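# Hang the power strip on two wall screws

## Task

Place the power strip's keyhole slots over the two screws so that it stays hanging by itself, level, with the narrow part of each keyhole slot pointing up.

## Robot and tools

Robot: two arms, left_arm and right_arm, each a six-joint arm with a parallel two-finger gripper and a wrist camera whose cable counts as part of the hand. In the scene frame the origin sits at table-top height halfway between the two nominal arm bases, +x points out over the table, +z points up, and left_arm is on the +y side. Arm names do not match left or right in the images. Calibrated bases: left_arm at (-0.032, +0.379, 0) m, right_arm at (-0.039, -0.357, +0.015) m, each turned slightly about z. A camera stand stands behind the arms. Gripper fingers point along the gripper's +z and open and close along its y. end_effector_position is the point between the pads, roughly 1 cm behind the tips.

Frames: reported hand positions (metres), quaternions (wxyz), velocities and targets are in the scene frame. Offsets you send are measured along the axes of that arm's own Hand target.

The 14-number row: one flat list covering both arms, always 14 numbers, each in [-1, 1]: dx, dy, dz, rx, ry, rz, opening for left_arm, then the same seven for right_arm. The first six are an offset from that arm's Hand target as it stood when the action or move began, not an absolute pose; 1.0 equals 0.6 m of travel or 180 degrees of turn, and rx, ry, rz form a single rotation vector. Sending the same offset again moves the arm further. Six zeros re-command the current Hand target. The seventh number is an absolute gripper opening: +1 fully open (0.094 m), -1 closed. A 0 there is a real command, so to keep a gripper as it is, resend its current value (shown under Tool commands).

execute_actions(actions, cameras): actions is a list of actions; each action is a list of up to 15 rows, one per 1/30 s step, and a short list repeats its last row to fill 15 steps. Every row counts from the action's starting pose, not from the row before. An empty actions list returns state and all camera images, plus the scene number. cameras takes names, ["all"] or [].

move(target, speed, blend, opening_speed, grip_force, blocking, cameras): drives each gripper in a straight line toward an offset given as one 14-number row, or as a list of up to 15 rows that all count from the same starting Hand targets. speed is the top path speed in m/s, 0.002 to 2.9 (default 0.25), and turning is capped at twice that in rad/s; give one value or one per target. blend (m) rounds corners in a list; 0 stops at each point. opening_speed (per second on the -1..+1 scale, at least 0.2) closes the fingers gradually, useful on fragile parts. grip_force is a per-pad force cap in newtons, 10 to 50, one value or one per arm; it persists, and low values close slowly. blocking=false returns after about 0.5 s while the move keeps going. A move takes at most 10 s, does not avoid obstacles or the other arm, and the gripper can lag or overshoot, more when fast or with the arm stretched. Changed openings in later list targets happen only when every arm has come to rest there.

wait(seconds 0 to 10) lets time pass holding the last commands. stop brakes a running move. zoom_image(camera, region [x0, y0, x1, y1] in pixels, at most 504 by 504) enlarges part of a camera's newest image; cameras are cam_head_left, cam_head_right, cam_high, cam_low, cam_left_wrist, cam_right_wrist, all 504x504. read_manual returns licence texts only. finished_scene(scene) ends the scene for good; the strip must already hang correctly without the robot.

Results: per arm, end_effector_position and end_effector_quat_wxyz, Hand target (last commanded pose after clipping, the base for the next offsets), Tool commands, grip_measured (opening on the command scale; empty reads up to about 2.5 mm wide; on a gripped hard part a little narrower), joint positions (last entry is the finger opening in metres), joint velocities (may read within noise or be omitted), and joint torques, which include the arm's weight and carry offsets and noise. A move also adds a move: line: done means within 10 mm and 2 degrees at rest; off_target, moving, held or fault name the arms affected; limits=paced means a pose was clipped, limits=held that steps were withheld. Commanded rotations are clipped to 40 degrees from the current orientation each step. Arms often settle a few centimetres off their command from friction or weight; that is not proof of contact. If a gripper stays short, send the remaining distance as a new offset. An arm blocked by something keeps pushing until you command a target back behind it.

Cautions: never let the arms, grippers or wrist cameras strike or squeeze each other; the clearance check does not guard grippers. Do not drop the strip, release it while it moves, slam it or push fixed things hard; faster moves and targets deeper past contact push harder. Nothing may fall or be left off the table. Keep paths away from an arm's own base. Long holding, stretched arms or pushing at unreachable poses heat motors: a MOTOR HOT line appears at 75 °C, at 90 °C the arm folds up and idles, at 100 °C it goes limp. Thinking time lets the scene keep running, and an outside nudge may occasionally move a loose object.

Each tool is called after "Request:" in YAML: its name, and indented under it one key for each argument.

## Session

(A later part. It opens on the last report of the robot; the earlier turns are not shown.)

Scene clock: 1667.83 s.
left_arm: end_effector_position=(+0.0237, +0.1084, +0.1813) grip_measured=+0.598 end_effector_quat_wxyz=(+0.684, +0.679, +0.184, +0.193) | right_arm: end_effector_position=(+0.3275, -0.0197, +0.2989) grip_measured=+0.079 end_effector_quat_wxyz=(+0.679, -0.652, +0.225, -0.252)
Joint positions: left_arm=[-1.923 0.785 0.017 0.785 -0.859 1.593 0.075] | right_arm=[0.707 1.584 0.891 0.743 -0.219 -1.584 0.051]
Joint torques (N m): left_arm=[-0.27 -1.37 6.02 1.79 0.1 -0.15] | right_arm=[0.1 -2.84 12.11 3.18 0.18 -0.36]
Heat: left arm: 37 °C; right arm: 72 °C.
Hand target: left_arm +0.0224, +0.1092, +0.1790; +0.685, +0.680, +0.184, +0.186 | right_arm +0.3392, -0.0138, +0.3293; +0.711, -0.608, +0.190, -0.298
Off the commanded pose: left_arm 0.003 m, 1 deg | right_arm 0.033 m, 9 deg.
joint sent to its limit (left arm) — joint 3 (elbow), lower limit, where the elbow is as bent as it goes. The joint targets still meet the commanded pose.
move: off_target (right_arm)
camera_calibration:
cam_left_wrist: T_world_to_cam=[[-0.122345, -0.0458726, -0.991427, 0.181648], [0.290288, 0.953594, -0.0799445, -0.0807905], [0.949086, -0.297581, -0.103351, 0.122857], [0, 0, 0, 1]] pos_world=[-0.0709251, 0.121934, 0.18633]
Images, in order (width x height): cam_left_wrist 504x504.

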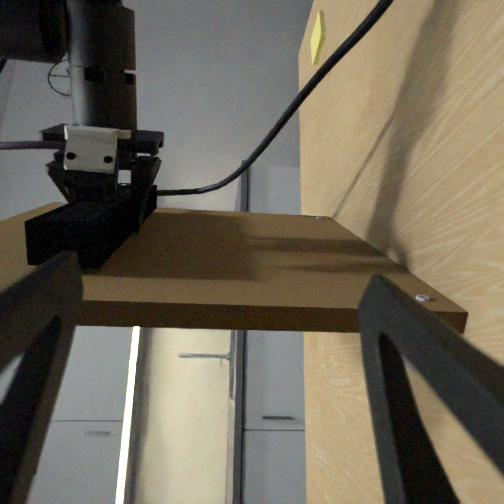

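Request:
move:
  target: [0,0,0,0,0,0,0.6,-0.001,0.01,-0.01,-0.02,0.0,0,-0.35]
  speed: 0.03

Request:
move:
  target: [0,0,0,0,0,0,0.6,-0.001,0.01,-0.005,0,0.0,0,-0.35]
  speed: 0.03
  cameras: ["cam_left_wrist","cam_head_right"]

Request:
zoom_image:
  camera: "cam_left_wrist"
  region: [50, 150, 200, 300]

Request:
zoom_image:
  camera: "cam_head_right"
  region: [260, 210, 350, 320]

Scene clock: 1680.97 s.
left_arm: end_effector_position=(+0.0237, +0.1084, +0.1813) grip_measured=+0.598 end_effector_quat_wxyz=(+0.684, +0.679, +0.184, +0.193) | right_arm: end_effector_position=(+0.3274, -0.0198, +0.2977) grip_measured=+0.079 end_effector_quat_wxyz=(+0.678, -0.653, +0.225, -0.252)
Joint positions: left_arm=[-1.923 0.785 0.017 0.785 -0.859 1.593 0.075] | right_arm=[0.707 1.584 0.888 0.742 -0.219 -1.584 0.051]
Joint torques (N m): left_arm=[-0.23 -1.21 6.06 1.76 0.1 -0.19] | right_arm=[0.02 -5.19 12.33 2.39 0.21 -0.48]
Heat: left arm: 37 °C; right arm: 76 °C. Fold the right arm in close to its base, or ease its load, before you think long.
Hand target: left_arm +0.0224, +0.1092, +0.1790; +0.685, +0.680, +0.184, +0.186 | right_arm +0.3361, -0.0174, +0.3222; +0.692, -0.630, +0.199, -0.292
Off the commanded pose: left_arm 0.003 m, 1 deg | right_arm 0.026 m, 6 deg.
MOTOR HOT: joint 4 (wrist pitch) of the right arm reports 76 °C; the controller's stop level is 90 °C. To cool a motor, set the load down, stop pushing, or move to a pose that needs little force.
joint sent to its limit (left arm) — joint 3 (elbow), lower limit, where the elbow is as bent as it goes. The joint targets still meet the commanded pose.
move: off_target (right_arm)

Scene clock: 1681.67 s.
left_arm: end_effector_position=(+0.0237, +0.1084, +0.1813) grip_measured=+0.598 end_effector_quat_wxyz=(+0.684, +0.679, +0.184, +0.193) | right_arm: end_effector_position=(+0.3273, -0.0199, +0.2974) grip_measured=+0.079 end_effector_quat_wxyz=(+0.678, -0.653, +0.225, -0.252)
Joint positions: left_arm=[-1.923 0.785 0.017 0.785 -0.859 1.593 0.075] | right_arm=[0.707 1.584 0.887 0.744 -0.219 -1.584 0.051]
Joint torques (N m): left_arm=[-0.32 -1.14 6.02 1.8 0.06 -0.18] | right_arm=[-0.1 -4.83 10.36 2.6 0.19 -0.47]
Heat: left arm: 37 °C; right arm: 76 °C. Fold the right arm in close to its base, or ease its load, before you think long.
Hand target: left_arm +0.0224, +0.1092, +0.1790; +0.685, +0.680, +0.184, +0.186 | right_arm +0.3346, -0.0191, +0.3159; +0.692, -0.630, +0.199, -0.292
Off the commanded pose: left_arm 0.003 m, 1 deg | right_arm 0.020 m, 6 deg.
MOTOR HOT: still on. Joint 4 (wrist pitch) of the right arm reports 76 °C.
joint sent to its limit (left arm) — joint 3 (elbow), lower limit, where the elbow is as bent as it goes. The joint targets still meet the commanded pose.
move: off_target (right_arm)
camera_calibration:
cam_left_wrist: T_world_to_cam=[[-0.122345, -0.0458726, -0.991427, 0.181648], [0.290288, 0.953594, -0.0799445, -0.0807905], [0.949086, -0.297581, -0.103351, 0.122857], [0, 0, 0, 1]] pos_world=[-0.0709251, 0.121934, 0.18633]
Images, in order (width x height): cam_head_right 504x504, cam_left_wrist 504x504.

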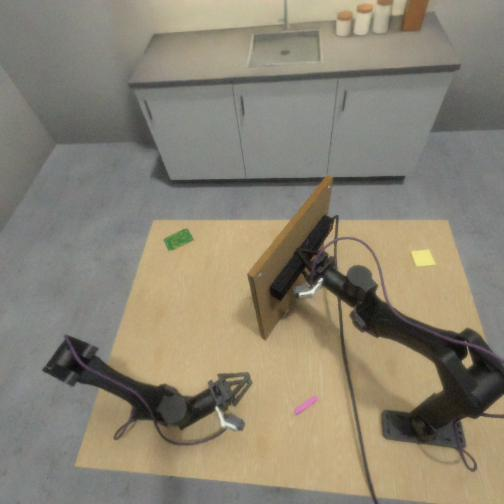

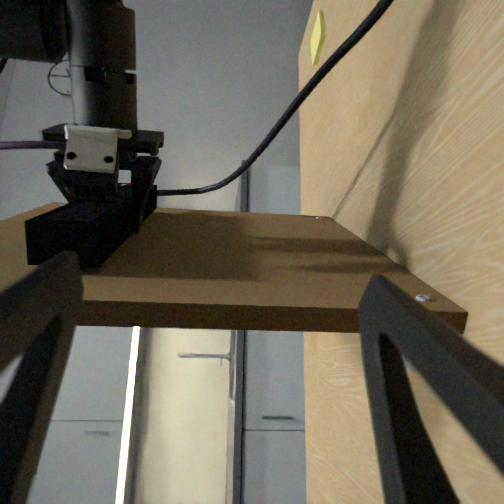

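Scaled by 3.360 from the camera's 504x504 image, which has a finer 720x720 frame.

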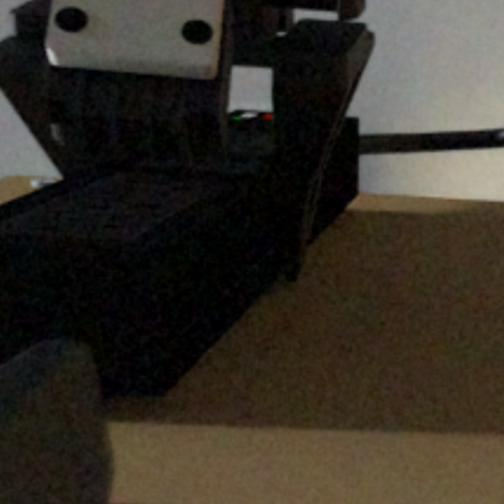

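Scaled by 4.582 from the camera's 504x504 image, which has a finer 720x720 frame.

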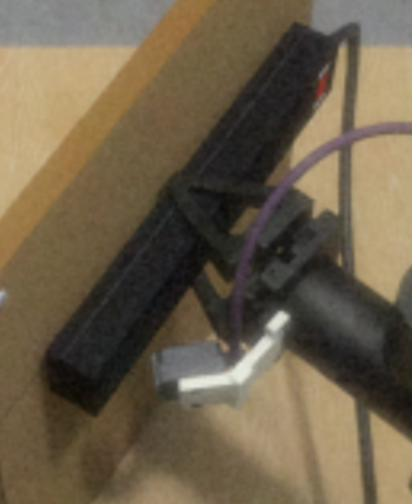

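Request:
move:
  target: [0,0,0,0,0,0,0.6,0,0.014,-0.004,0.0,0.0,0,-0.35]
  speed: 0.03

Request:
move:
  target: [0,0,0,0,0,0,0.6,0,0.01,-0.003,0,0.0,0,-0.35]
  speed: 0.03
  cameras: ["cam_left_wrist"]

Request:
zoom_image:
  camera: "cam_left_wrist"
  region: [50, 150, 200, 300]

Scene clock: 1716.80 s.
left_arm: end_effector_position=(+0.0237, +0.1084, +0.1813) grip_measured=+0.598 end_effector_quat_wxyz=(+0.684, +0.679, +0.184, +0.193) | right_arm: end_effector_position=(+0.3266, -0.0204, +0.2968) grip_measured=+0.079 end_effector_quat_wxyz=(+0.683, -0.648, +0.222, -0.255)
Joint positions: left_arm=[-1.923 0.785 0.017 0.785 -0.859 1.593 0.075] | right_arm=[0.707 1.591 0.873 0.782 -0.219 -1.585 0.051]
Joint torques (N m): left_arm=[-0.01 -1.14 6.3 1.83 0.04 -0.21] | right_arm=[-0.44 -4.26 9.42 2.59 0.16 -0.47]
Heat: left arm: 37 °C; right arm: 72 °C. Fold the right arm in close to its base, or ease its load, before you think long.
Hand target: left_arm +0.0224, +0.1092, +0.1790; +0.685, +0.680, +0.184, +0.186 | right_arm +0.3343, -0.0206, +0.3071; +0.692, -0.630, +0.199, -0.292
Off the commanded pose: left_arm 0.003 m, 1 deg | right_arm 0.013 m, 5 deg.
MOTOR HOT: still on. Joint 4 (wrist pitch) of the right arm reports 72 °C.
joint sent to its limit (left arm) — joint 3 (elbow), lower limit, where the elbow is as bent as it goes. The joint targets still meet the commanded pose.
move: off_target (right_arm)

Scene clock: 1717.67 s.
left_arm: end_effector_position=(+0.0237, +0.1084, +0.1813) grip_measured=+0.598 end_effector_quat_wxyz=(+0.684, +0.679, +0.184, +0.193) | right_arm: end_effector_position=(+0.3272, -0.0210, +0.2943) grip_measured=+0.079 end_effector_quat_wxyz=(+0.686, -0.643, +0.218, -0.260)
Joint positions: left_arm=[-1.923 0.785 0.017 0.785 -0.859 1.593 0.075] | right_arm=[0.705 1.604 0.859 0.825 -0.219 -1.589 0.051]
Joint torques (N m): left_arm=[0.06 -1.39 6.27 1.82 0.09 -0.15] | right_arm=[-0.5 -4.48 9.16 2.45 0.12 -0.42]
Heat: left arm: 37 °C; right arm: 72 °C. Fold the right arm in close to its base, or ease its load, before you think long.
Hand target: left_arm +0.0224, +0.1092, +0.1790; +0.685, +0.680, +0.184, +0.186 | right_arm +0.3340, -0.0217, +0.3013; +0.692, -0.630, +0.199, -0.292
Off the commanded pose: left_arm 0.003 m, 1 deg | right_arm 0.010 m, 5 deg.
MOTOR HOT: still on. Joint 4 (wrist pitch) of the right arm reports 72 °C.
joint sent to its limit (left arm) — joint 3 (elbow), lower limit, where the elbow is as bent as it goes. The joint targets still meet the commanded pose.
move: off_target (right_arm)
camera_calibration:
cam_left_wrist: T_world_to_cam=[[-0.122345, -0.0458726, -0.991427, 0.181648], [0.290288, 0.953594, -0.0799445, -0.0807905], [0.949086, -0.297581, -0.103351, 0.122857], [0, 0, 0, 1]] pos_world=[-0.0709251, 0.121934, 0.18633]
Images, in order (width x height): cam_left_wrist 504x504.

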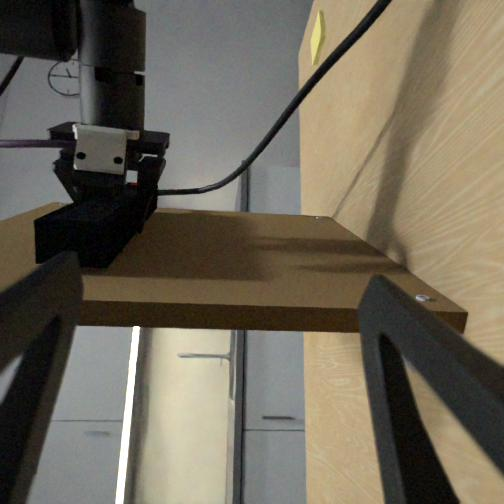

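Scaled by 3.360 from the camera's 504x504 image, which has a finer 720x720 frame.

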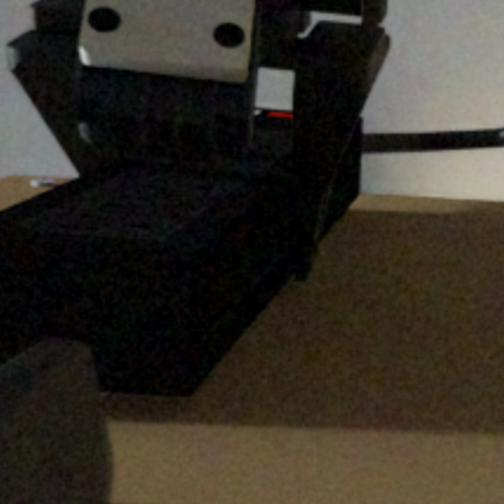

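Request:
move:
  target: [0,0,0,0,0,0,0.6,-0.002,0.006,0.01,0.0,0.0,0.014,-0.35]
  speed: 0.03
  cameras: ["cam_left_wrist","cam_head_right"]

Request:
zoom_image:
  camera: "cam_left_wrist"
  region: [50, 150, 200, 300]

Request:
zoom_image:
  camera: "cam_head_right"
  region: [260, 210, 350, 320]

Scene clock: 1732.63 s.
left_arm: end_effector_position=(+0.0237, +0.1084, +0.1813) grip_measured=+0.598 end_effector_quat_wxyz=(+0.684, +0.679, +0.184, +0.193) | right_arm: end_effector_position=(+0.3277, -0.0207, +0.2939) grip_measured=+0.079 end_effector_quat_wxyz=(+0.691, -0.639, +0.219, -0.259)
Joint positions: left_arm=[-1.923 0.785 0.017 0.785 -0.859 1.593 0.075] | right_arm=[0.705 1.614 0.854 0.85 -0.219 -1.579 0.051]
Joint torques (N m): left_arm=[-0.27 -1.01 6.2 1.75 0.08 -0.18] | right_arm=[0.1 -2.95 10.92 2.33 0.18 -0.12]
Heat: left arm: 37 °C; right arm: 68 °C.
Hand target: left_arm +0.0224, +0.1092, +0.1790; +0.685, +0.680, +0.184, +0.186 | right_arm +0.3376, -0.0162, +0.2982; +0.698, -0.625, +0.213, -0.277
Off the commanded pose: left_arm 0.003 m, 1 deg | right_arm 0.012 m, 3 deg.
MOTOR HOT: cleared for the motors of the right arm.
joint sent to its limit (left arm) — joint 3 (elbow), lower limit, where the elbow is as bent as it goes. The joint targets still meet the commanded pose.
move: off_target (right_arm)
camera_calibration:
cam_left_wrist: T_world_to_cam=[[-0.122345, -0.0458726, -0.991427, 0.181648], [0.290288, 0.953594, -0.0799445, -0.0807905], [0.949086, -0.297581, -0.103351, 0.122857], [0, 0, 0, 1]] pos_world=[-0.0709251, 0.121934, 0.18633]
Images, in order (width x height): cam_head_right 504x504, cam_left_wrist 504x504.

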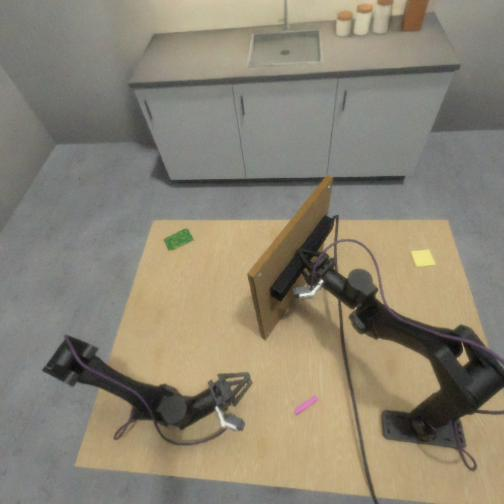

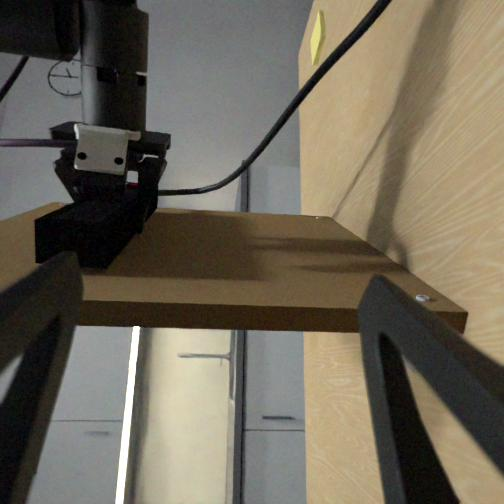

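Scaled by 3.360 from the camera's 504x504 image, which has a finer 720x720 frame.

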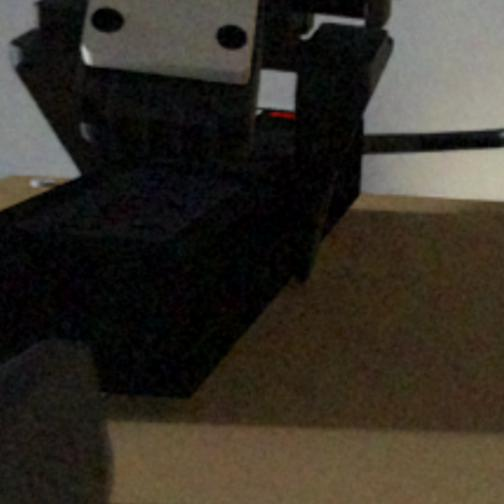

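Scaled by 4.582 from the camera's 504x504 image, which has a finer 720x720 frame.

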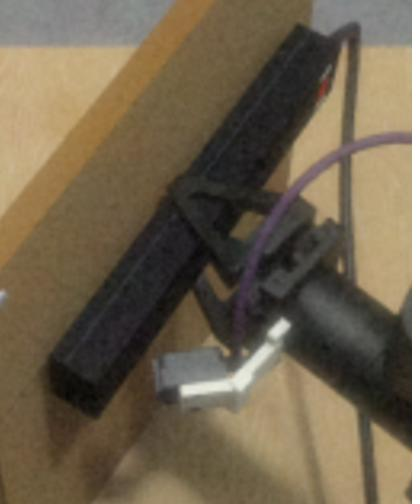

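Request:
move:
  target: [0,0,0,0,0,0,0.6,-0.01,0.008,0.0,0.0,0.0,0.014,-0.35]
  speed: 0.03
  cameras: ["cam_left_wrist","cam_head_right"]

Request:
zoom_image:
  camera: "cam_left_wrist"
  region: [50, 150, 200, 300]

Request:
zoom_image:
  camera: "cam_head_right"
  region: [260, 210, 350, 320]

Scene clock: 1747.90 s.
left_arm: end_effector_position=(+0.0237, +0.1084, +0.1813) grip_measured=+0.598 end_effector_quat_wxyz=(+0.684, +0.679, +0.184, +0.193) | right_arm: end_effector_position=(+0.3276, -0.0209, +0.2926) grip_measured=+0.079 end_effector_quat_wxyz=(+0.698, -0.631, +0.224, -0.254)
Joint positions: left_arm=[-1.923 0.785 0.017 0.785 -0.859 1.593 0.075] | right_arm=[0.705 1.626 0.842 0.891 -0.218 -1.556 0.051]
Joint torques (N m): left_arm=[-0.32 -1.35 6.12 1.77 0.08 -0.21] | right_arm=[1.87 -3.08 10.84 2.16 0.34 0.02]
Heat: left arm: 37 °C; right arm: 66 °C.
Hand target: left_arm +0.0224, +0.1092, +0.1790; +0.685, +0.680, +0.184, +0.186 | right_arm +0.3335, -0.0120, +0.2931; +0.704, -0.621, +0.226, -0.261
Off the commanded pose: left_arm 0.003 m, 1 deg | right_arm 0.011 m, 2 deg.
joint sent to its limit (left arm) — joint 3 (elbow), lower limit, where the elbow is as bent as it goes. The joint targets still meet the commanded pose.
move: off_target (right_arm)
camera_calibration:
cam_left_wrist: T_world_to_cam=[[-0.122345, -0.0458726, -0.991427, 0.181648], [0.290288, 0.953594, -0.0799445, -0.0807905], [0.949086, -0.297581, -0.103351, 0.122857], [0, 0, 0, 1]] pos_world=[-0.0709251, 0.121934, 0.18633]
Images, in order (width x height): cam_head_right 504x504, cam_left_wrist 504x504.

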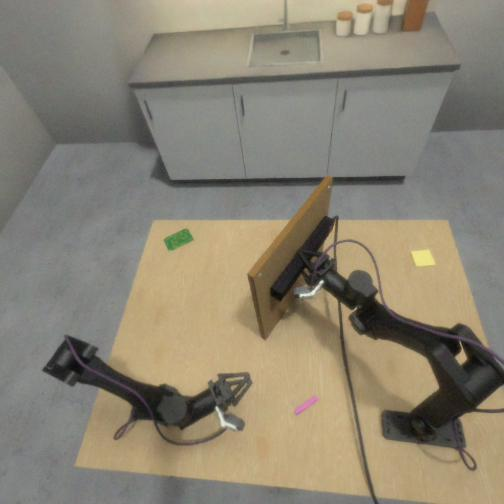

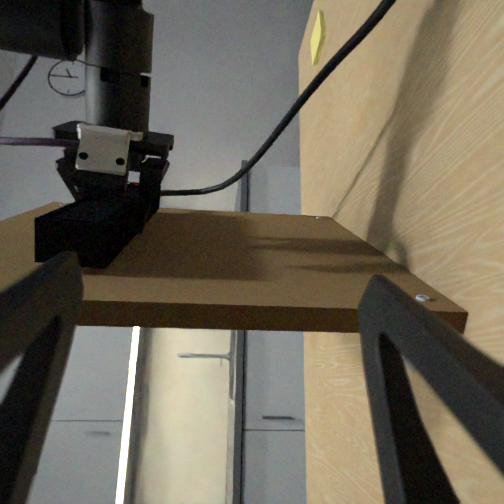

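Scaled by 3.360 from the camera's 504x504 image, which has a finer 720x720 frame.

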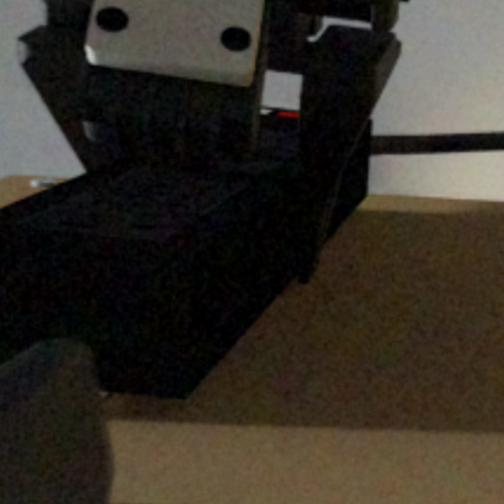

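Scaled by 4.582 from the camera's 504x504 image, which has a finer 720x720 frame.

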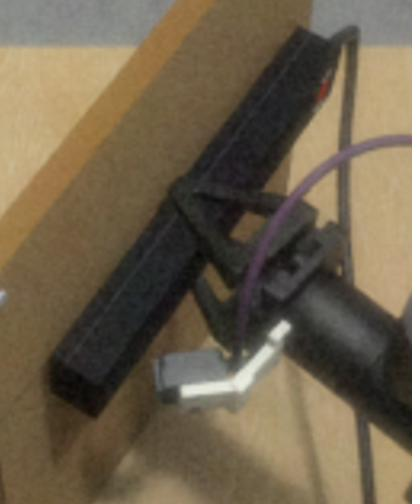

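Request:
move:
  target: [0,0,0,0,0,0,0.6,-0.004,0.009,0.006,0.0,0.0,0.0,-0.35]
  speed: 0.03
  cameras: ["cam_left_wrist","cam_head_right"]

Request:
zoom_image:
  camera: "cam_left_wrist"
  region: [50, 150, 200, 300]

Request:
zoom_image:
  camera: "cam_head_right"
  region: [260, 210, 350, 320]

Scene clock: 1755.07 s.
left_arm: end_effector_position=(+0.0237, +0.1084, +0.1813) grip_measured=+0.598 end_effector_quat_wxyz=(+0.684, +0.679, +0.184, +0.193) | right_arm: end_effector_position=(+0.3277, -0.0208, +0.2923) grip_measured=+0.079 end_effector_quat_wxyz=(+0.704, -0.624, +0.223, -0.256)
Joint positions: left_arm=[-1.923 0.785 0.017 0.785 -0.859 1.593 0.075] | right_arm=[0.707 1.639 0.834 0.931 -0.213 -1.549 0.051]
Joint torques (N m): left_arm=[-0.38 -1.06 6.32 1.81 0.07 -0.15] | right_arm=[2.63 -2.28 11.82 2.02 0.4 -0.04]
Heat: left arm: 37 °C; right arm: 64 °C.
Hand target: left_arm +0.0224, +0.1092, +0.1790; +0.685, +0.680, +0.184, +0.186 | right_arm +0.3345, -0.0072, +0.2884; +0.704, -0.621, +0.226, -0.261
Off the commanded pose: left_arm 0.003 m, 1 deg | right_arm 0.016 m, 1 deg.
joint sent to its limit (left arm) — joint 3 (elbow), lower limit, where the elbow is as bent as it goes. The joint targets still meet the commanded pose.
move: off_target (right_arm)
camera_calibration:
cam_left_wrist: T_world_to_cam=[[-0.122345, -0.0458726, -0.991427, 0.181648], [0.290288, 0.953594, -0.0799445, -0.0807905], [0.949086, -0.297581, -0.103351, 0.122857], [0, 0, 0, 1]] pos_world=[-0.0709251, 0.121934, 0.18633]
Images, in order (width x height): cam_head_right 504x504, cam_left_wrist 504x504.

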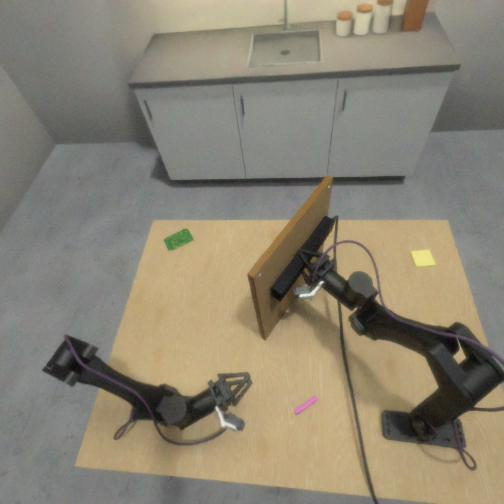

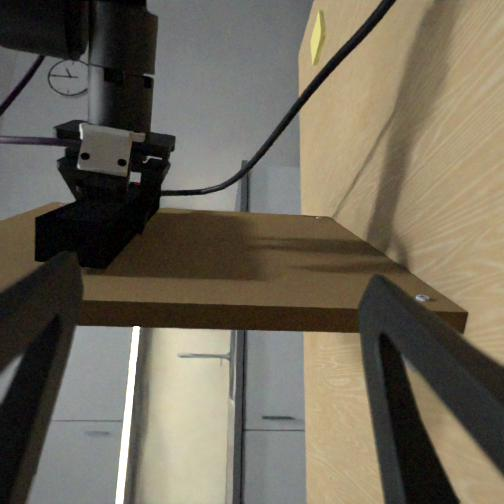

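Scaled by 3.360 from the camera's 504x504 image, which has a finer 720x720 frame.

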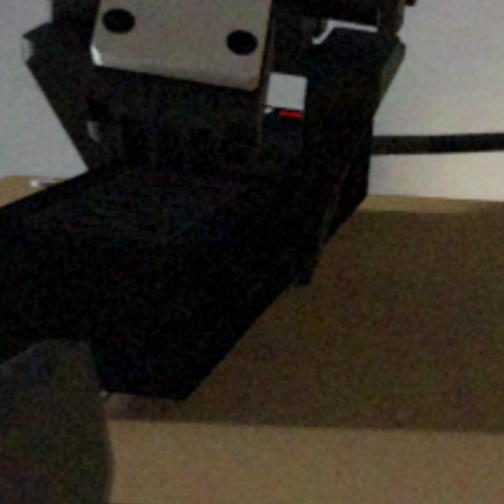

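Scaled by 4.582 from the camera's 504x504 image, which has a finer 720x720 frame.

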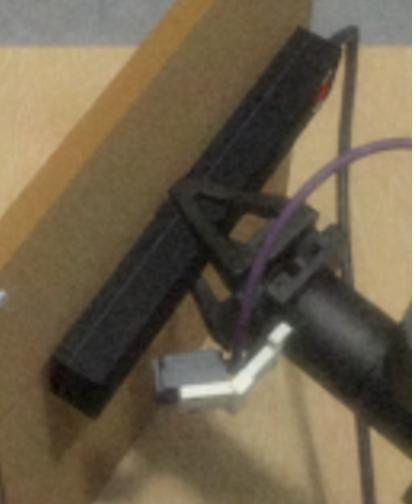

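Request:
move:
  target: [0,0,0,0,0,0,0.6,0.0,0.0,0.0,-0.045,0.0,0.0,-0.35]
  speed: 0.03
  cameras: ["cam_left_wrist"]

Request:
zoom_image:
  camera: "cam_left_wrist"
  region: [50, 150, 200, 300]

Scene clock: 1766.77 s.
left_arm: end_effector_position=(+0.0237, +0.1084, +0.1813) grip_measured=+0.598 end_effector_quat_wxyz=(+0.684, +0.679, +0.184, +0.193) | right_arm: end_effector_position=(+0.3284, -0.0199, +0.2891) grip_measured=+0.079 end_effector_quat_wxyz=(+0.669, -0.659, +0.241, -0.243)
Joint positions: left_arm=[-1.923 0.785 0.017 0.785 -0.859 1.593 0.075] | right_arm=[0.71 1.586 0.887 0.714 -0.204 -1.566 0.051]
Joint torques (N m): left_arm=[-0.13 -1.05 6.45 1.75 0.1 -0.13] | right_arm=[2.22 -4.07 14.2 1.38 0.28 -0.11]
Heat: left arm: 37 °C; right arm: 61 °C.
Hand target: left_arm +0.0224, +0.1092, +0.1790; +0.685, +0.680, +0.184, +0.186 | right_arm +0.3346, -0.0072, +0.2883; +0.658, -0.669, +0.244, -0.245
Off the commanded pose: left_arm 0.003 m, 1 deg | right_arm 0.014 m, 2 deg.
joint sent to its limit (left arm) — joint 3 (elbow), lower limit, where the elbow is as bent as it goes. The joint targets still meet the commanded pose.
move: off_target (right_arm)
camera_calibration:
cam_left_wrist: T_world_to_cam=[[-0.122345, -0.0458726, -0.991427, 0.181648], [0.290288, 0.953594, -0.0799445, -0.0807905], [0.949086, -0.297581, -0.103351, 0.122857], [0, 0, 0, 1]] pos_world=[-0.0709251, 0.121934, 0.18633]
Images, in order (width x height): cam_left_wrist 504x504.

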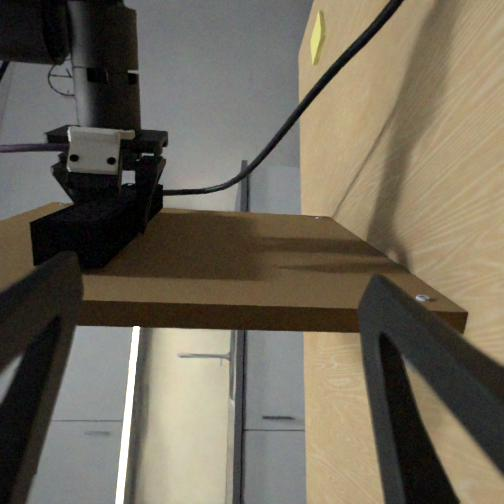

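Scaled by 3.360 from the camera's 504x504 image, which has a finer 720x720 frame.

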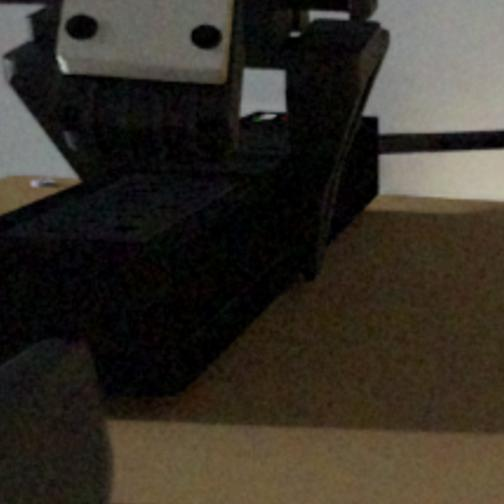

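Request:
move:
  target: [0,0,0,0,0,0,0.6,0.0,0.016,0.006,0.0,0.0,-0.003,-0.35]
  speed: 0.03
  cameras: ["cam_left_wrist","cam_head_right"]

Request:
zoom_image:
  camera: "cam_left_wrist"
  region: [50, 150, 200, 300]

Request:
zoom_image:
  camera: "cam_head_right"
  region: [260, 210, 350, 320]

Scene clock: 1776.53 s.
left_arm: end_effector_position=(+0.0237, +0.1084, +0.1813) grip_measured=+0.598 end_effector_quat_wxyz=(+0.684, +0.679, +0.184, +0.193) | right_arm: end_effector_position=(+0.3285, -0.0200, +0.2891) grip_measured=+0.079 end_effector_quat_wxyz=(+0.669, -0.659, +0.240, -0.244)
Joint positions: left_arm=[-1.923 0.785 0.017 0.785 -0.859 1.593 0.075] | right_arm=[0.71 1.586 0.887 0.714 -0.204 -1.568 0.051]
Joint torques (N m): left_arm=[-0.25 -1.05 6.09 1.77 0.02 -0.2] | right_arm=[2.39 -1.83 12.96 1.69 0.3 -0.18]
Heat: left arm: 37 °C; right arm: 58 °C.
Hand target: left_arm +0.0224, +0.1092, +0.1790; +0.685, +0.680, +0.184, +0.186 | right_arm +0.3369, -0.0047, +0.2785; +0.657, -0.670, +0.241, -0.248
Off the commanded pose: left_arm 0.003 m, 1 deg | right_arm 0.020 m, 2 deg.
joint sent to its limit (left arm) — joint 3 (elbow), lower limit, where the elbow is as bent as it goes. The joint targets still meet the commanded pose.
move: off_target (right_arm)
camera_calibration:
cam_left_wrist: T_world_to_cam=[[-0.122345, -0.0458726, -0.991427, 0.181648], [0.290288, 0.953594, -0.0799445, -0.0807905], [0.949086, -0.297581, -0.103351, 0.122857], [0, 0, 0, 1]] pos_world=[-0.0709251, 0.121934, 0.18633]
Images, in order (width x height): cam_head_right 504x504, cam_left_wrist 504x504.

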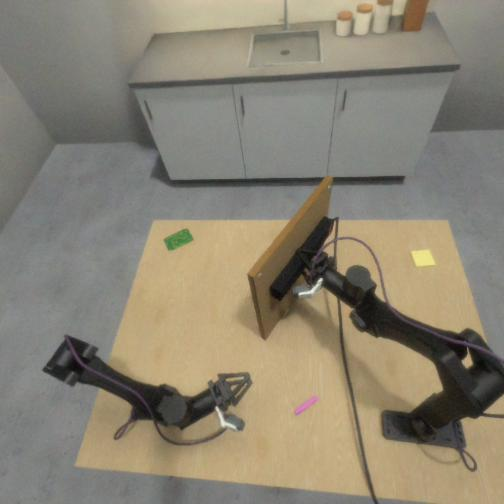

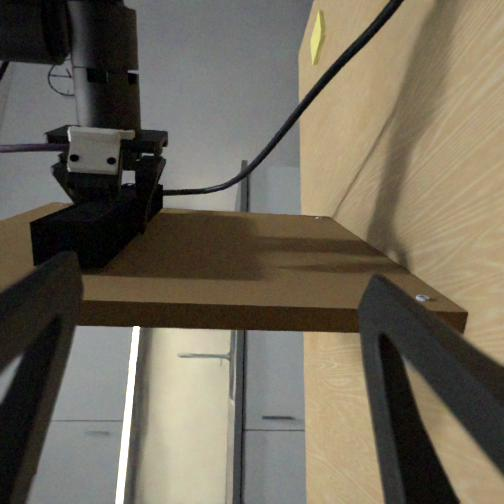

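Scaled by 3.360 from the camera's 504x504 image, which has a finer 720x720 frame.

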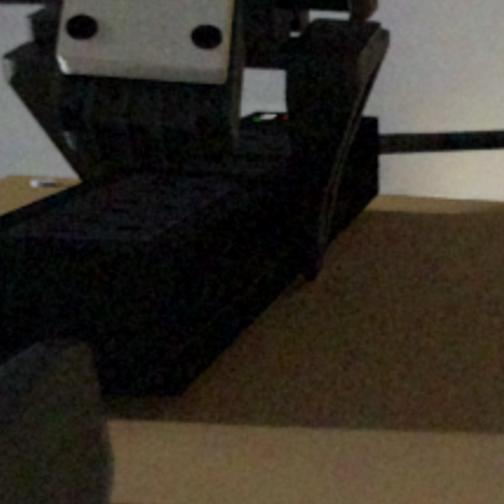

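Scaled by 4.582 from the camera's 504x504 image, which has a finer 720x720 frame.

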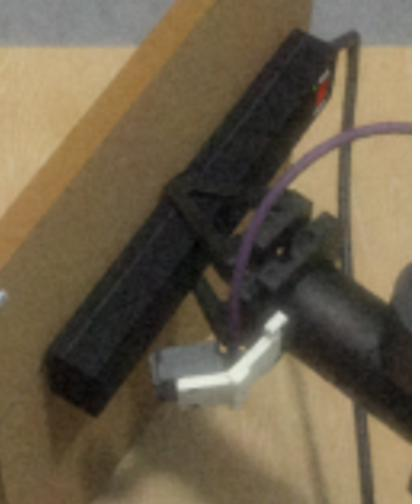

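Request:
move:
  target: [0,0,0,0,0,0,0.6,0.002,0.014,-0.004,0.0,0.0,0,-0.35]
  speed: 0.03

Request:
move:
  target: [0,0,0,0,0,0,0.6,0.002,0.010,-0.003,0.0,0.0,0,-0.35]
  speed: 0.03
  cameras: ["cam_left_wrist","cam_head_right"]

Request:
zoom_image:
  camera: "cam_left_wrist"
  region: [50, 150, 200, 300]

Request:
zoom_image:
  camera: "cam_head_right"
  region: [260, 210, 350, 320]

Scene clock: 1784.57 s.
left_arm: end_effector_position=(+0.0237, +0.1084, +0.1813) grip_measured=+0.598 end_effector_quat_wxyz=(+0.684, +0.679, +0.184, +0.193) | right_arm: end_effector_position=(+0.3286, -0.0198, +0.2897) grip_measured=+0.079 end_effector_quat_wxyz=(+0.670, -0.658, +0.240, -0.245)
Joint positions: left_arm=[-1.923 0.785 0.017 0.785 -0.859 1.593 0.075] | right_arm=[0.71 1.587 0.887 0.72 -0.204 -1.568 0.051]
Joint torques (N m): left_arm=[-0.27 -1.14 6.19 1.81 0.05 -0.14] | right_arm=[1.83 -1.4 10.11 1.95 0.24 -0.18]
Heat: left arm: 37 °C; right arm: 57 °C.
Hand target: left_arm +0.0224, +0.1092, +0.1790; +0.685, +0.680, +0.184, +0.186 | right_arm +0.3363, -0.0074, +0.2702; +0.657, -0.670, +0.241, -0.248
Off the commanded pose: left_arm 0.003 m, 1 deg | right_arm 0.024 m, 2 deg.
joint sent to its limit (left arm) — joint 3 (elbow), lower limit, where the elbow is as bent as it goes. The joint targets still meet the commanded pose.
move: off_target (right_arm)

Scene clock: 1785.47 s.
left_arm: end_effector_position=(+0.0237, +0.1084, +0.1813) grip_measured=+0.598 end_effector_quat_wxyz=(+0.684, +0.679, +0.184, +0.193) | right_arm: end_effector_position=(+0.3283, -0.0201, +0.2893) grip_measured=+0.079 end_effector_quat_wxyz=(+0.677, -0.652, +0.238, -0.246)
Joint positions: left_arm=[-1.923 0.785 0.017 0.785 -0.859 1.593 0.075] | right_arm=[0.71 1.597 0.873 0.763 -0.204 -1.562 0.051]
Joint torques (N m): left_arm=[-0.32 -1.14 6.2 1.85 0.04 -0.13] | right_arm=[1.31 -1.72 9.4 1.84 0.18 -0.24]
Heat: left arm: 37 °C; right arm: 57 °C.
Hand target: left_arm +0.0224, +0.1092, +0.1790; +0.685, +0.680, +0.184, +0.186 | right_arm +0.3360, -0.0097, +0.2642; +0.657, -0.670, +0.241, -0.248
Off the commanded pose: left_arm 0.003 m, 1 deg | right_arm 0.028 m, 3 deg.
joint sent to its limit (left arm) — joint 3 (elbow), lower limit, where the elbow is as bent as it goes. The joint targets still meet the commanded pose.
move: off_target (right_arm)
camera_calibration:
cam_left_wrist: T_world_to_cam=[[-0.122345, -0.0458726, -0.991427, 0.181648], [0.290288, 0.953594, -0.0799445, -0.0807905], [0.949086, -0.297581, -0.103351, 0.122857], [0, 0, 0, 1]] pos_world=[-0.0709251, 0.121934, 0.18633]
Images, in order (width x height): cam_head_right 504x504, cam_left_wrist 504x504.

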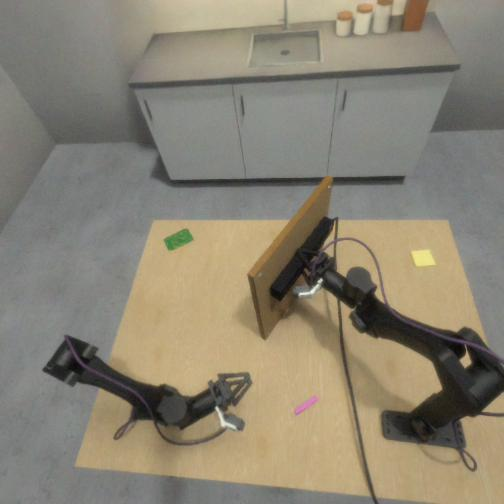

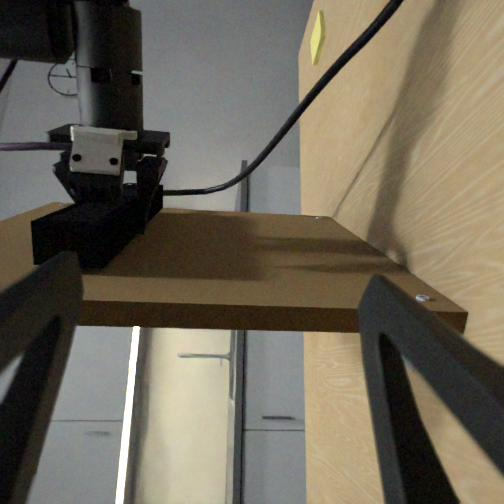

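Scaled by 3.360 from the camera's 504x504 image, which has a finer 720x720 frame.

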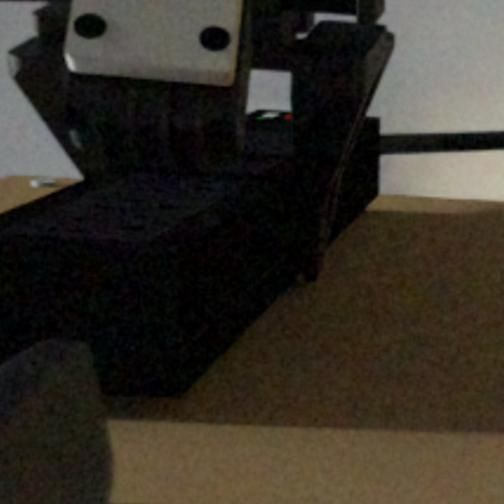

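Scaled by 4.582 from the camera's 504x504 image, which has a finer 720x720 frame.

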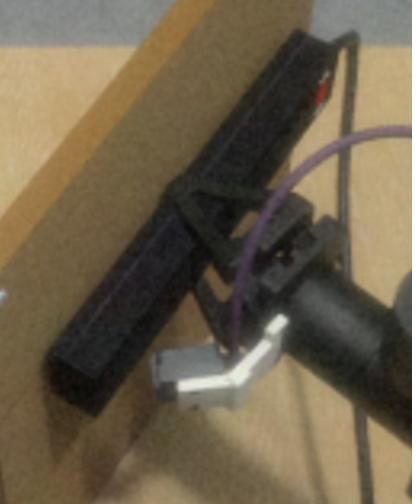

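Request:
move:
  target: [0,0,0,0,0,0,0.6,-0.001,-0.004,0.025,0.0,0.0,0,-0.35]
  speed: 0.04

Request:
move:
  target: [0,0,0,0,0,0,0.6,0.012,0,0.01,0.0,0.0,0,-0.35]
  speed: 0.04
  cameras: ["cam_left_wrist"]

Request:
zoom_image:
  camera: "cam_left_wrist"
  region: [50, 150, 200, 300]

Scene clock: 1794.37 s.
left_arm: end_effector_position=(+0.0237, +0.1084, +0.1813) grip_measured=+0.598 end_effector_quat_wxyz=(+0.684, +0.679, +0.184, +0.193) | right_arm: end_effector_position=(+0.3293, -0.0192, +0.2880) grip_measured=+0.079 end_effector_quat_wxyz=(+0.678, -0.650, +0.237, -0.246)
Joint positions: left_arm=[-1.923 0.785 0.017 0.785 -0.859 1.593 0.075] | right_arm=[0.71 1.606 0.873 0.776 -0.205 -1.56 0.051]
Joint torques (N m): left_arm=[-0.21 -1.13 6.23 1.84 0.09 -0.18] | right_arm=[2.3 0.94 14.56 1.58 0.3 -0.26]
Heat: left arm: 37 °C; right arm: 57 °C.
Hand target: left_arm +0.0224, +0.1092, +0.1790; +0.685, +0.680, +0.184, +0.186 | right_arm +0.3453, +0.0021, +0.2665; +0.657, -0.670, +0.241, -0.248
Off the commanded pose: left_arm 0.003 m, 1 deg | right_arm 0.034 m, 3 deg.
joint sent to its limit (left arm) — joint 3 (elbow), lower limit, where the elbow is as bent as it goes. The joint targets still meet the commanded pose.
move: off_target (right_arm)

Scene clock: 1795.23 s.
left_arm: end_effector_position=(+0.0237, +0.1084, +0.1813) grip_measured=+0.598 end_effector_quat_wxyz=(+0.684, +0.679, +0.184, +0.193) | right_arm: end_effector_position=(+0.3300, -0.0182, +0.2860) grip_measured=+0.079 end_effector_quat_wxyz=(+0.682, -0.651, +0.231, -0.240)
Joint positions: left_arm=[-1.923 0.785 0.017 0.785 -0.859 1.593 0.075] | right_arm=[0.702 1.619 0.873 0.794 -0.231 -1.557 0.051]
Joint torques (N m): left_arm=[-0.18 -1.1 6.38 1.76 0.11 -0.15] | right_arm=[1.4 1.68 16.84 1.41 0.39 -0.28]
Heat: left arm: 37 °C; right arm: 57 °C.
Hand target: left_arm +0.0224, +0.1092, +0.1790; +0.685, +0.680, +0.184, +0.186 | right_arm +0.3546, +0.0021, +0.2665; +0.657, -0.670, +0.241, -0.248
Off the commanded pose: left_arm 0.003 m, 1 deg | right_arm 0.037 m, 4 deg.
joint sent to its limit (left arm) — joint 3 (elbow), lower limit, where the elbow is as bent as it goes. The joint targets still meet the commanded pose.
move: off_target (right_arm)
camera_calibration:
cam_left_wrist: T_world_to_cam=[[-0.122345, -0.0458726, -0.991427, 0.181648], [0.290288, 0.953594, -0.0799445, -0.0807905], [0.949086, -0.297581, -0.103351, 0.122857], [0, 0, 0, 1]] pos_world=[-0.0709251, 0.121934, 0.18633]
Images, in order (width x height): cam_left_wrist 504x504.

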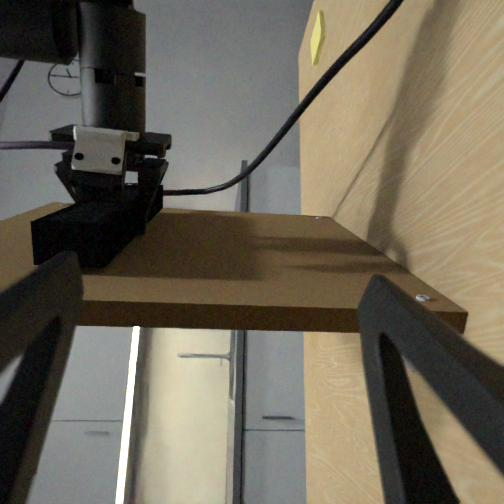

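Scaled by 3.360 from the camera's 504x504 image, which has a finer 720x720 frame.

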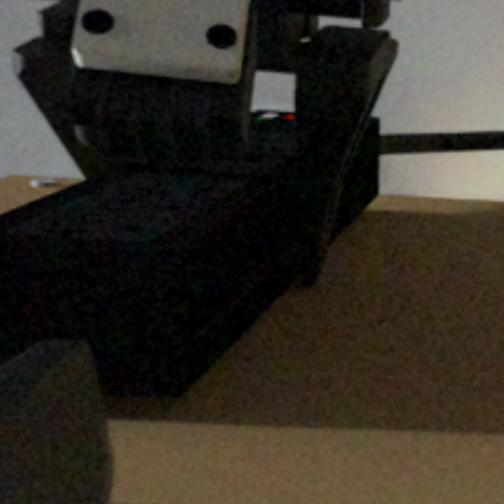

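Request:
move:
  target: [0,0,0,0,0,0,0.6,-0.012,-0.02,-0.036,0.02,0.0,0,-0.35]
  speed: 0.05

Request:
move:
  target: [0,0,0,0,0,0,0.6,0,0.006,-0.003,0.0,0.0,0,-0.35]
  speed: 0.04
  cameras: ["cam_left_wrist","cam_head_right"]

Request:
zoom_image:
  camera: "cam_left_wrist"
  region: [50, 150, 200, 300]

Request:
zoom_image:
  camera: "cam_head_right"
  region: [260, 210, 350, 320]

Scene clock: 1809.93 s.
left_arm: end_effector_position=(+0.0237, +0.1084, +0.1813) grip_measured=+0.598 end_effector_quat_wxyz=(+0.684, +0.679, +0.184, +0.193) | right_arm: end_effector_position=(+0.3288, -0.0195, +0.2902) grip_measured=+0.079 end_effector_quat_wxyz=(+0.688, -0.644, +0.230, -0.243)
Joint positions: left_arm=[-1.923 0.785 0.017 0.785 -0.859 1.593 0.075] | right_arm=[0.702 1.614 0.866 0.814 -0.228 -1.553 0.051]
Joint torques (N m): left_arm=[-0.28 -1.14 6.2 1.8 0.05 -0.16] | right_arm=[2.36 -2.8 10.03 1.95 0.45 -0.21]
Heat: left arm: 37 °C; right arm: 55 °C.
Hand target: left_arm +0.0224, +0.1092, +0.1790; +0.685, +0.680, +0.184, +0.186 | right_arm +0.3351, -0.0095, +0.2787; +0.678, -0.649, +0.233, -0.255
Off the commanded pose: left_arm 0.003 m, 1 deg | right_arm 0.017 m, 2 deg.
joint sent to its limit (left arm) — joint 3 (elbow), lower limit, where the elbow is as bent as it goes. The joint targets still meet the commanded pose.
move: off_target (right_arm)

Scene clock: 1810.77 s.
left_arm: end_effector_position=(+0.0237, +0.1084, +0.1813) grip_measured=+0.598 end_effector_quat_wxyz=(+0.684, +0.679, +0.184, +0.193) | right_arm: end_effector_position=(+0.3286, -0.0198, +0.2901) grip_measured=+0.079 end_effector_quat_wxyz=(+0.690, -0.641, +0.230, -0.245)
Joint positions: left_arm=[-1.923 0.785 0.017 0.785 -0.859 1.593 0.075] | right_arm=[0.703 1.618 0.859 0.834 -0.225 -1.55 0.051]
Joint torques (N m): left_arm=[-0.24 -1.16 6.37 1.76 0.08 -0.14] | right_arm=[2.14 -2.97 9.26 1.89 0.41 -0.23]
Heat: left arm: 37 °C; right arm: 55 °C.
Hand target: left_arm +0.0224, +0.1092, +0.1790; +0.685, +0.680, +0.184, +0.186 | right_arm +0.3341, -0.0107, +0.2749; +0.678, -0.649, +0.233, -0.255
Off the commanded pose: left_arm 0.003 m, 1 deg | right_arm 0.018 m, 2 deg.
joint sent to its limit (left arm) — joint 3 (elbow), lower limit, where the elbow is as bent as it goes. The joint targets still meet the commanded pose.
move: off_target (right_arm)
camera_calibration:
cam_left_wrist: T_world_to_cam=[[-0.122345, -0.0458726, -0.991427, 0.181648], [0.290288, 0.953594, -0.0799445, -0.0807905], [0.949086, -0.297581, -0.103351, 0.122857], [0, 0, 0, 1]] pos_world=[-0.0709251, 0.121934, 0.18633]
Images, in order (width x height): cam_head_right 504x504, cam_left_wrist 504x504.

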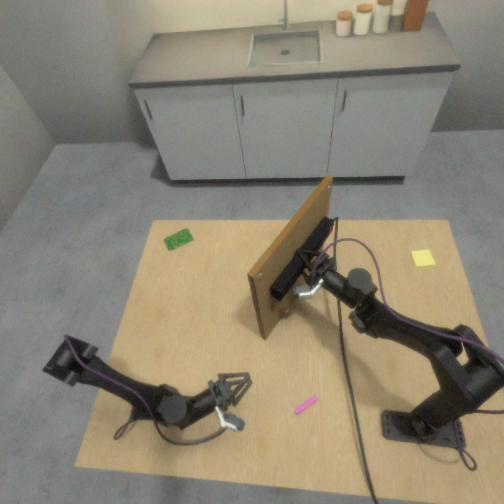

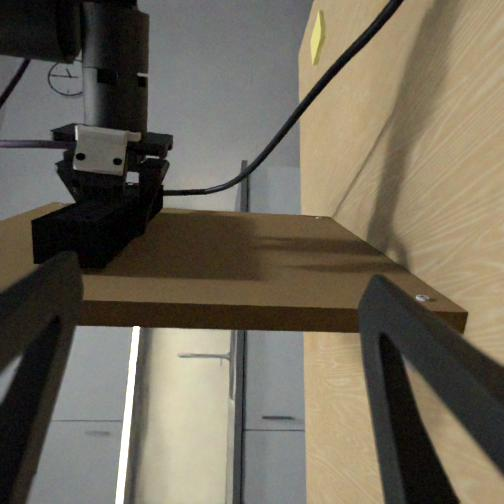

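Scaled by 3.360 from the camera's 504x504 image, which has a finer 720x720 frame.

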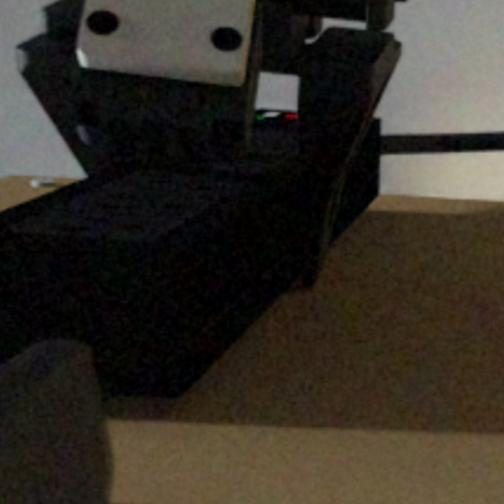

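Scaled by 4.582 from the camera's 504x504 image, which has a finer 720x720 frame.

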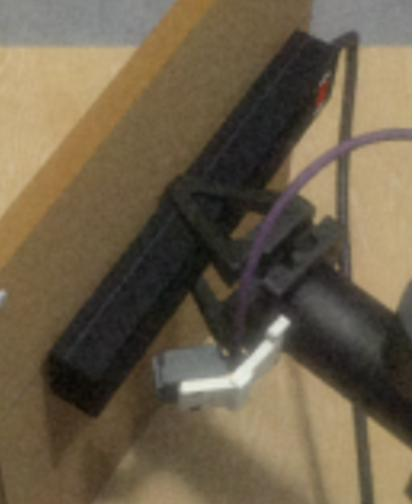

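Request:
move:
  target: [0,0,0,0,0,0,0.6,0.0,0.0,-0.02,-0.02,0.0,0,-0.35]
  speed: 0.04
  cameras: ["cam_left_wrist","cam_head_right"]

Request:
zoom_image:
  camera: "cam_left_wrist"
  region: [50, 150, 200, 300]

Request:
zoom_image:
  camera: "cam_head_right"
  region: [260, 210, 350, 320]

Scene clock: 1817.97 s.
left_arm: end_effector_position=(+0.0237, +0.1084, +0.1813) grip_measured=+0.598 end_effector_quat_wxyz=(+0.684, +0.679, +0.184, +0.193) | right_arm: end_effector_position=(+0.3266, -0.0184, +0.2709) grip_measured=+0.079 end_effector_quat_wxyz=(+0.668, -0.664, +0.254, -0.221)
Joint positions: left_arm=[-1.923 0.785 0.017 0.785 -0.859 1.593 0.075] | right_arm=[0.71 1.61 0.857 0.743 -0.219 -1.527 0.051]
Joint torques (N m): left_arm=[-0.39 -1.32 6.15 1.82 0.06 -0.11] | right_arm=[0.77 -8.21 8.64 1.63 0.27 -0.53]
Heat: left arm: 37 °C; right arm: 55 °C.
Hand target: left_arm +0.0224, +0.1092, +0.1790; +0.685, +0.680, +0.184, +0.186 | right_arm +0.3263, -0.0198, +0.2744; +0.657, -0.670, +0.241, -0.248
Off the commanded pose: left_arm 0.003 m, 1 deg | right_arm 0.004 m, 4 deg.
joint sent to its limit (left arm) — joint 3 (elbow), lower limit, where the elbow is as bent as it goes. The joint targets still meet the commanded pose.
move: off_target (right_arm)
camera_calibration:
cam_left_wrist: T_world_to_cam=[[-0.122345, -0.0458726, -0.991427, 0.181648], [0.290288, 0.953594, -0.0799445, -0.0807905], [0.949086, -0.297581, -0.103351, 0.122857], [0, 0, 0, 1]] pos_world=[-0.0709251, 0.121934, 0.18633]
Images, in order (width x height): cam_head_right 504x504, cam_left_wrist 504x504.

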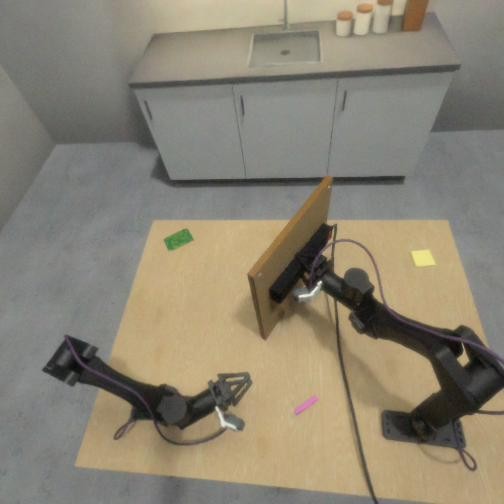

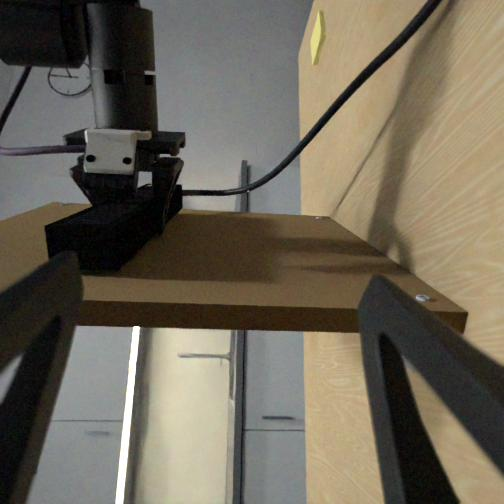

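Scaled by 3.360 from the camera's 504x504 image, which has a finer 720x720 frame.

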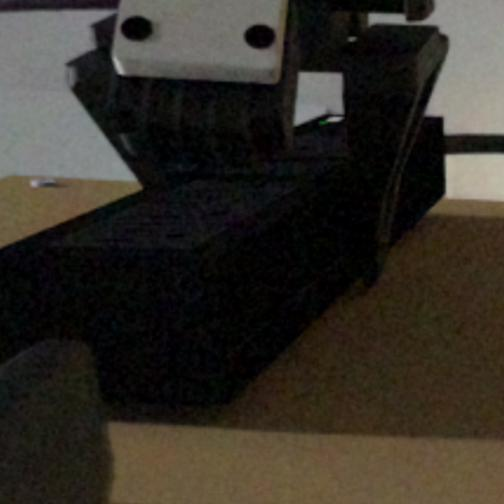

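Scaled by 4.582 from the camera's 504x504 image, which has a finer 720x720 frame.

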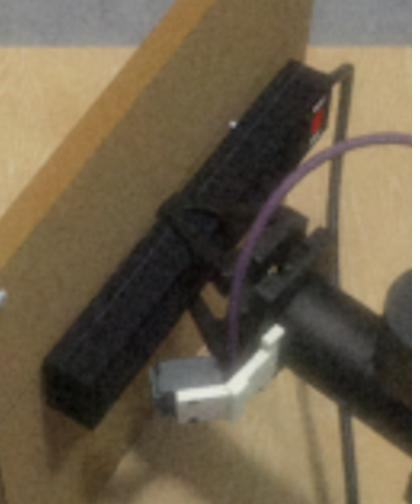

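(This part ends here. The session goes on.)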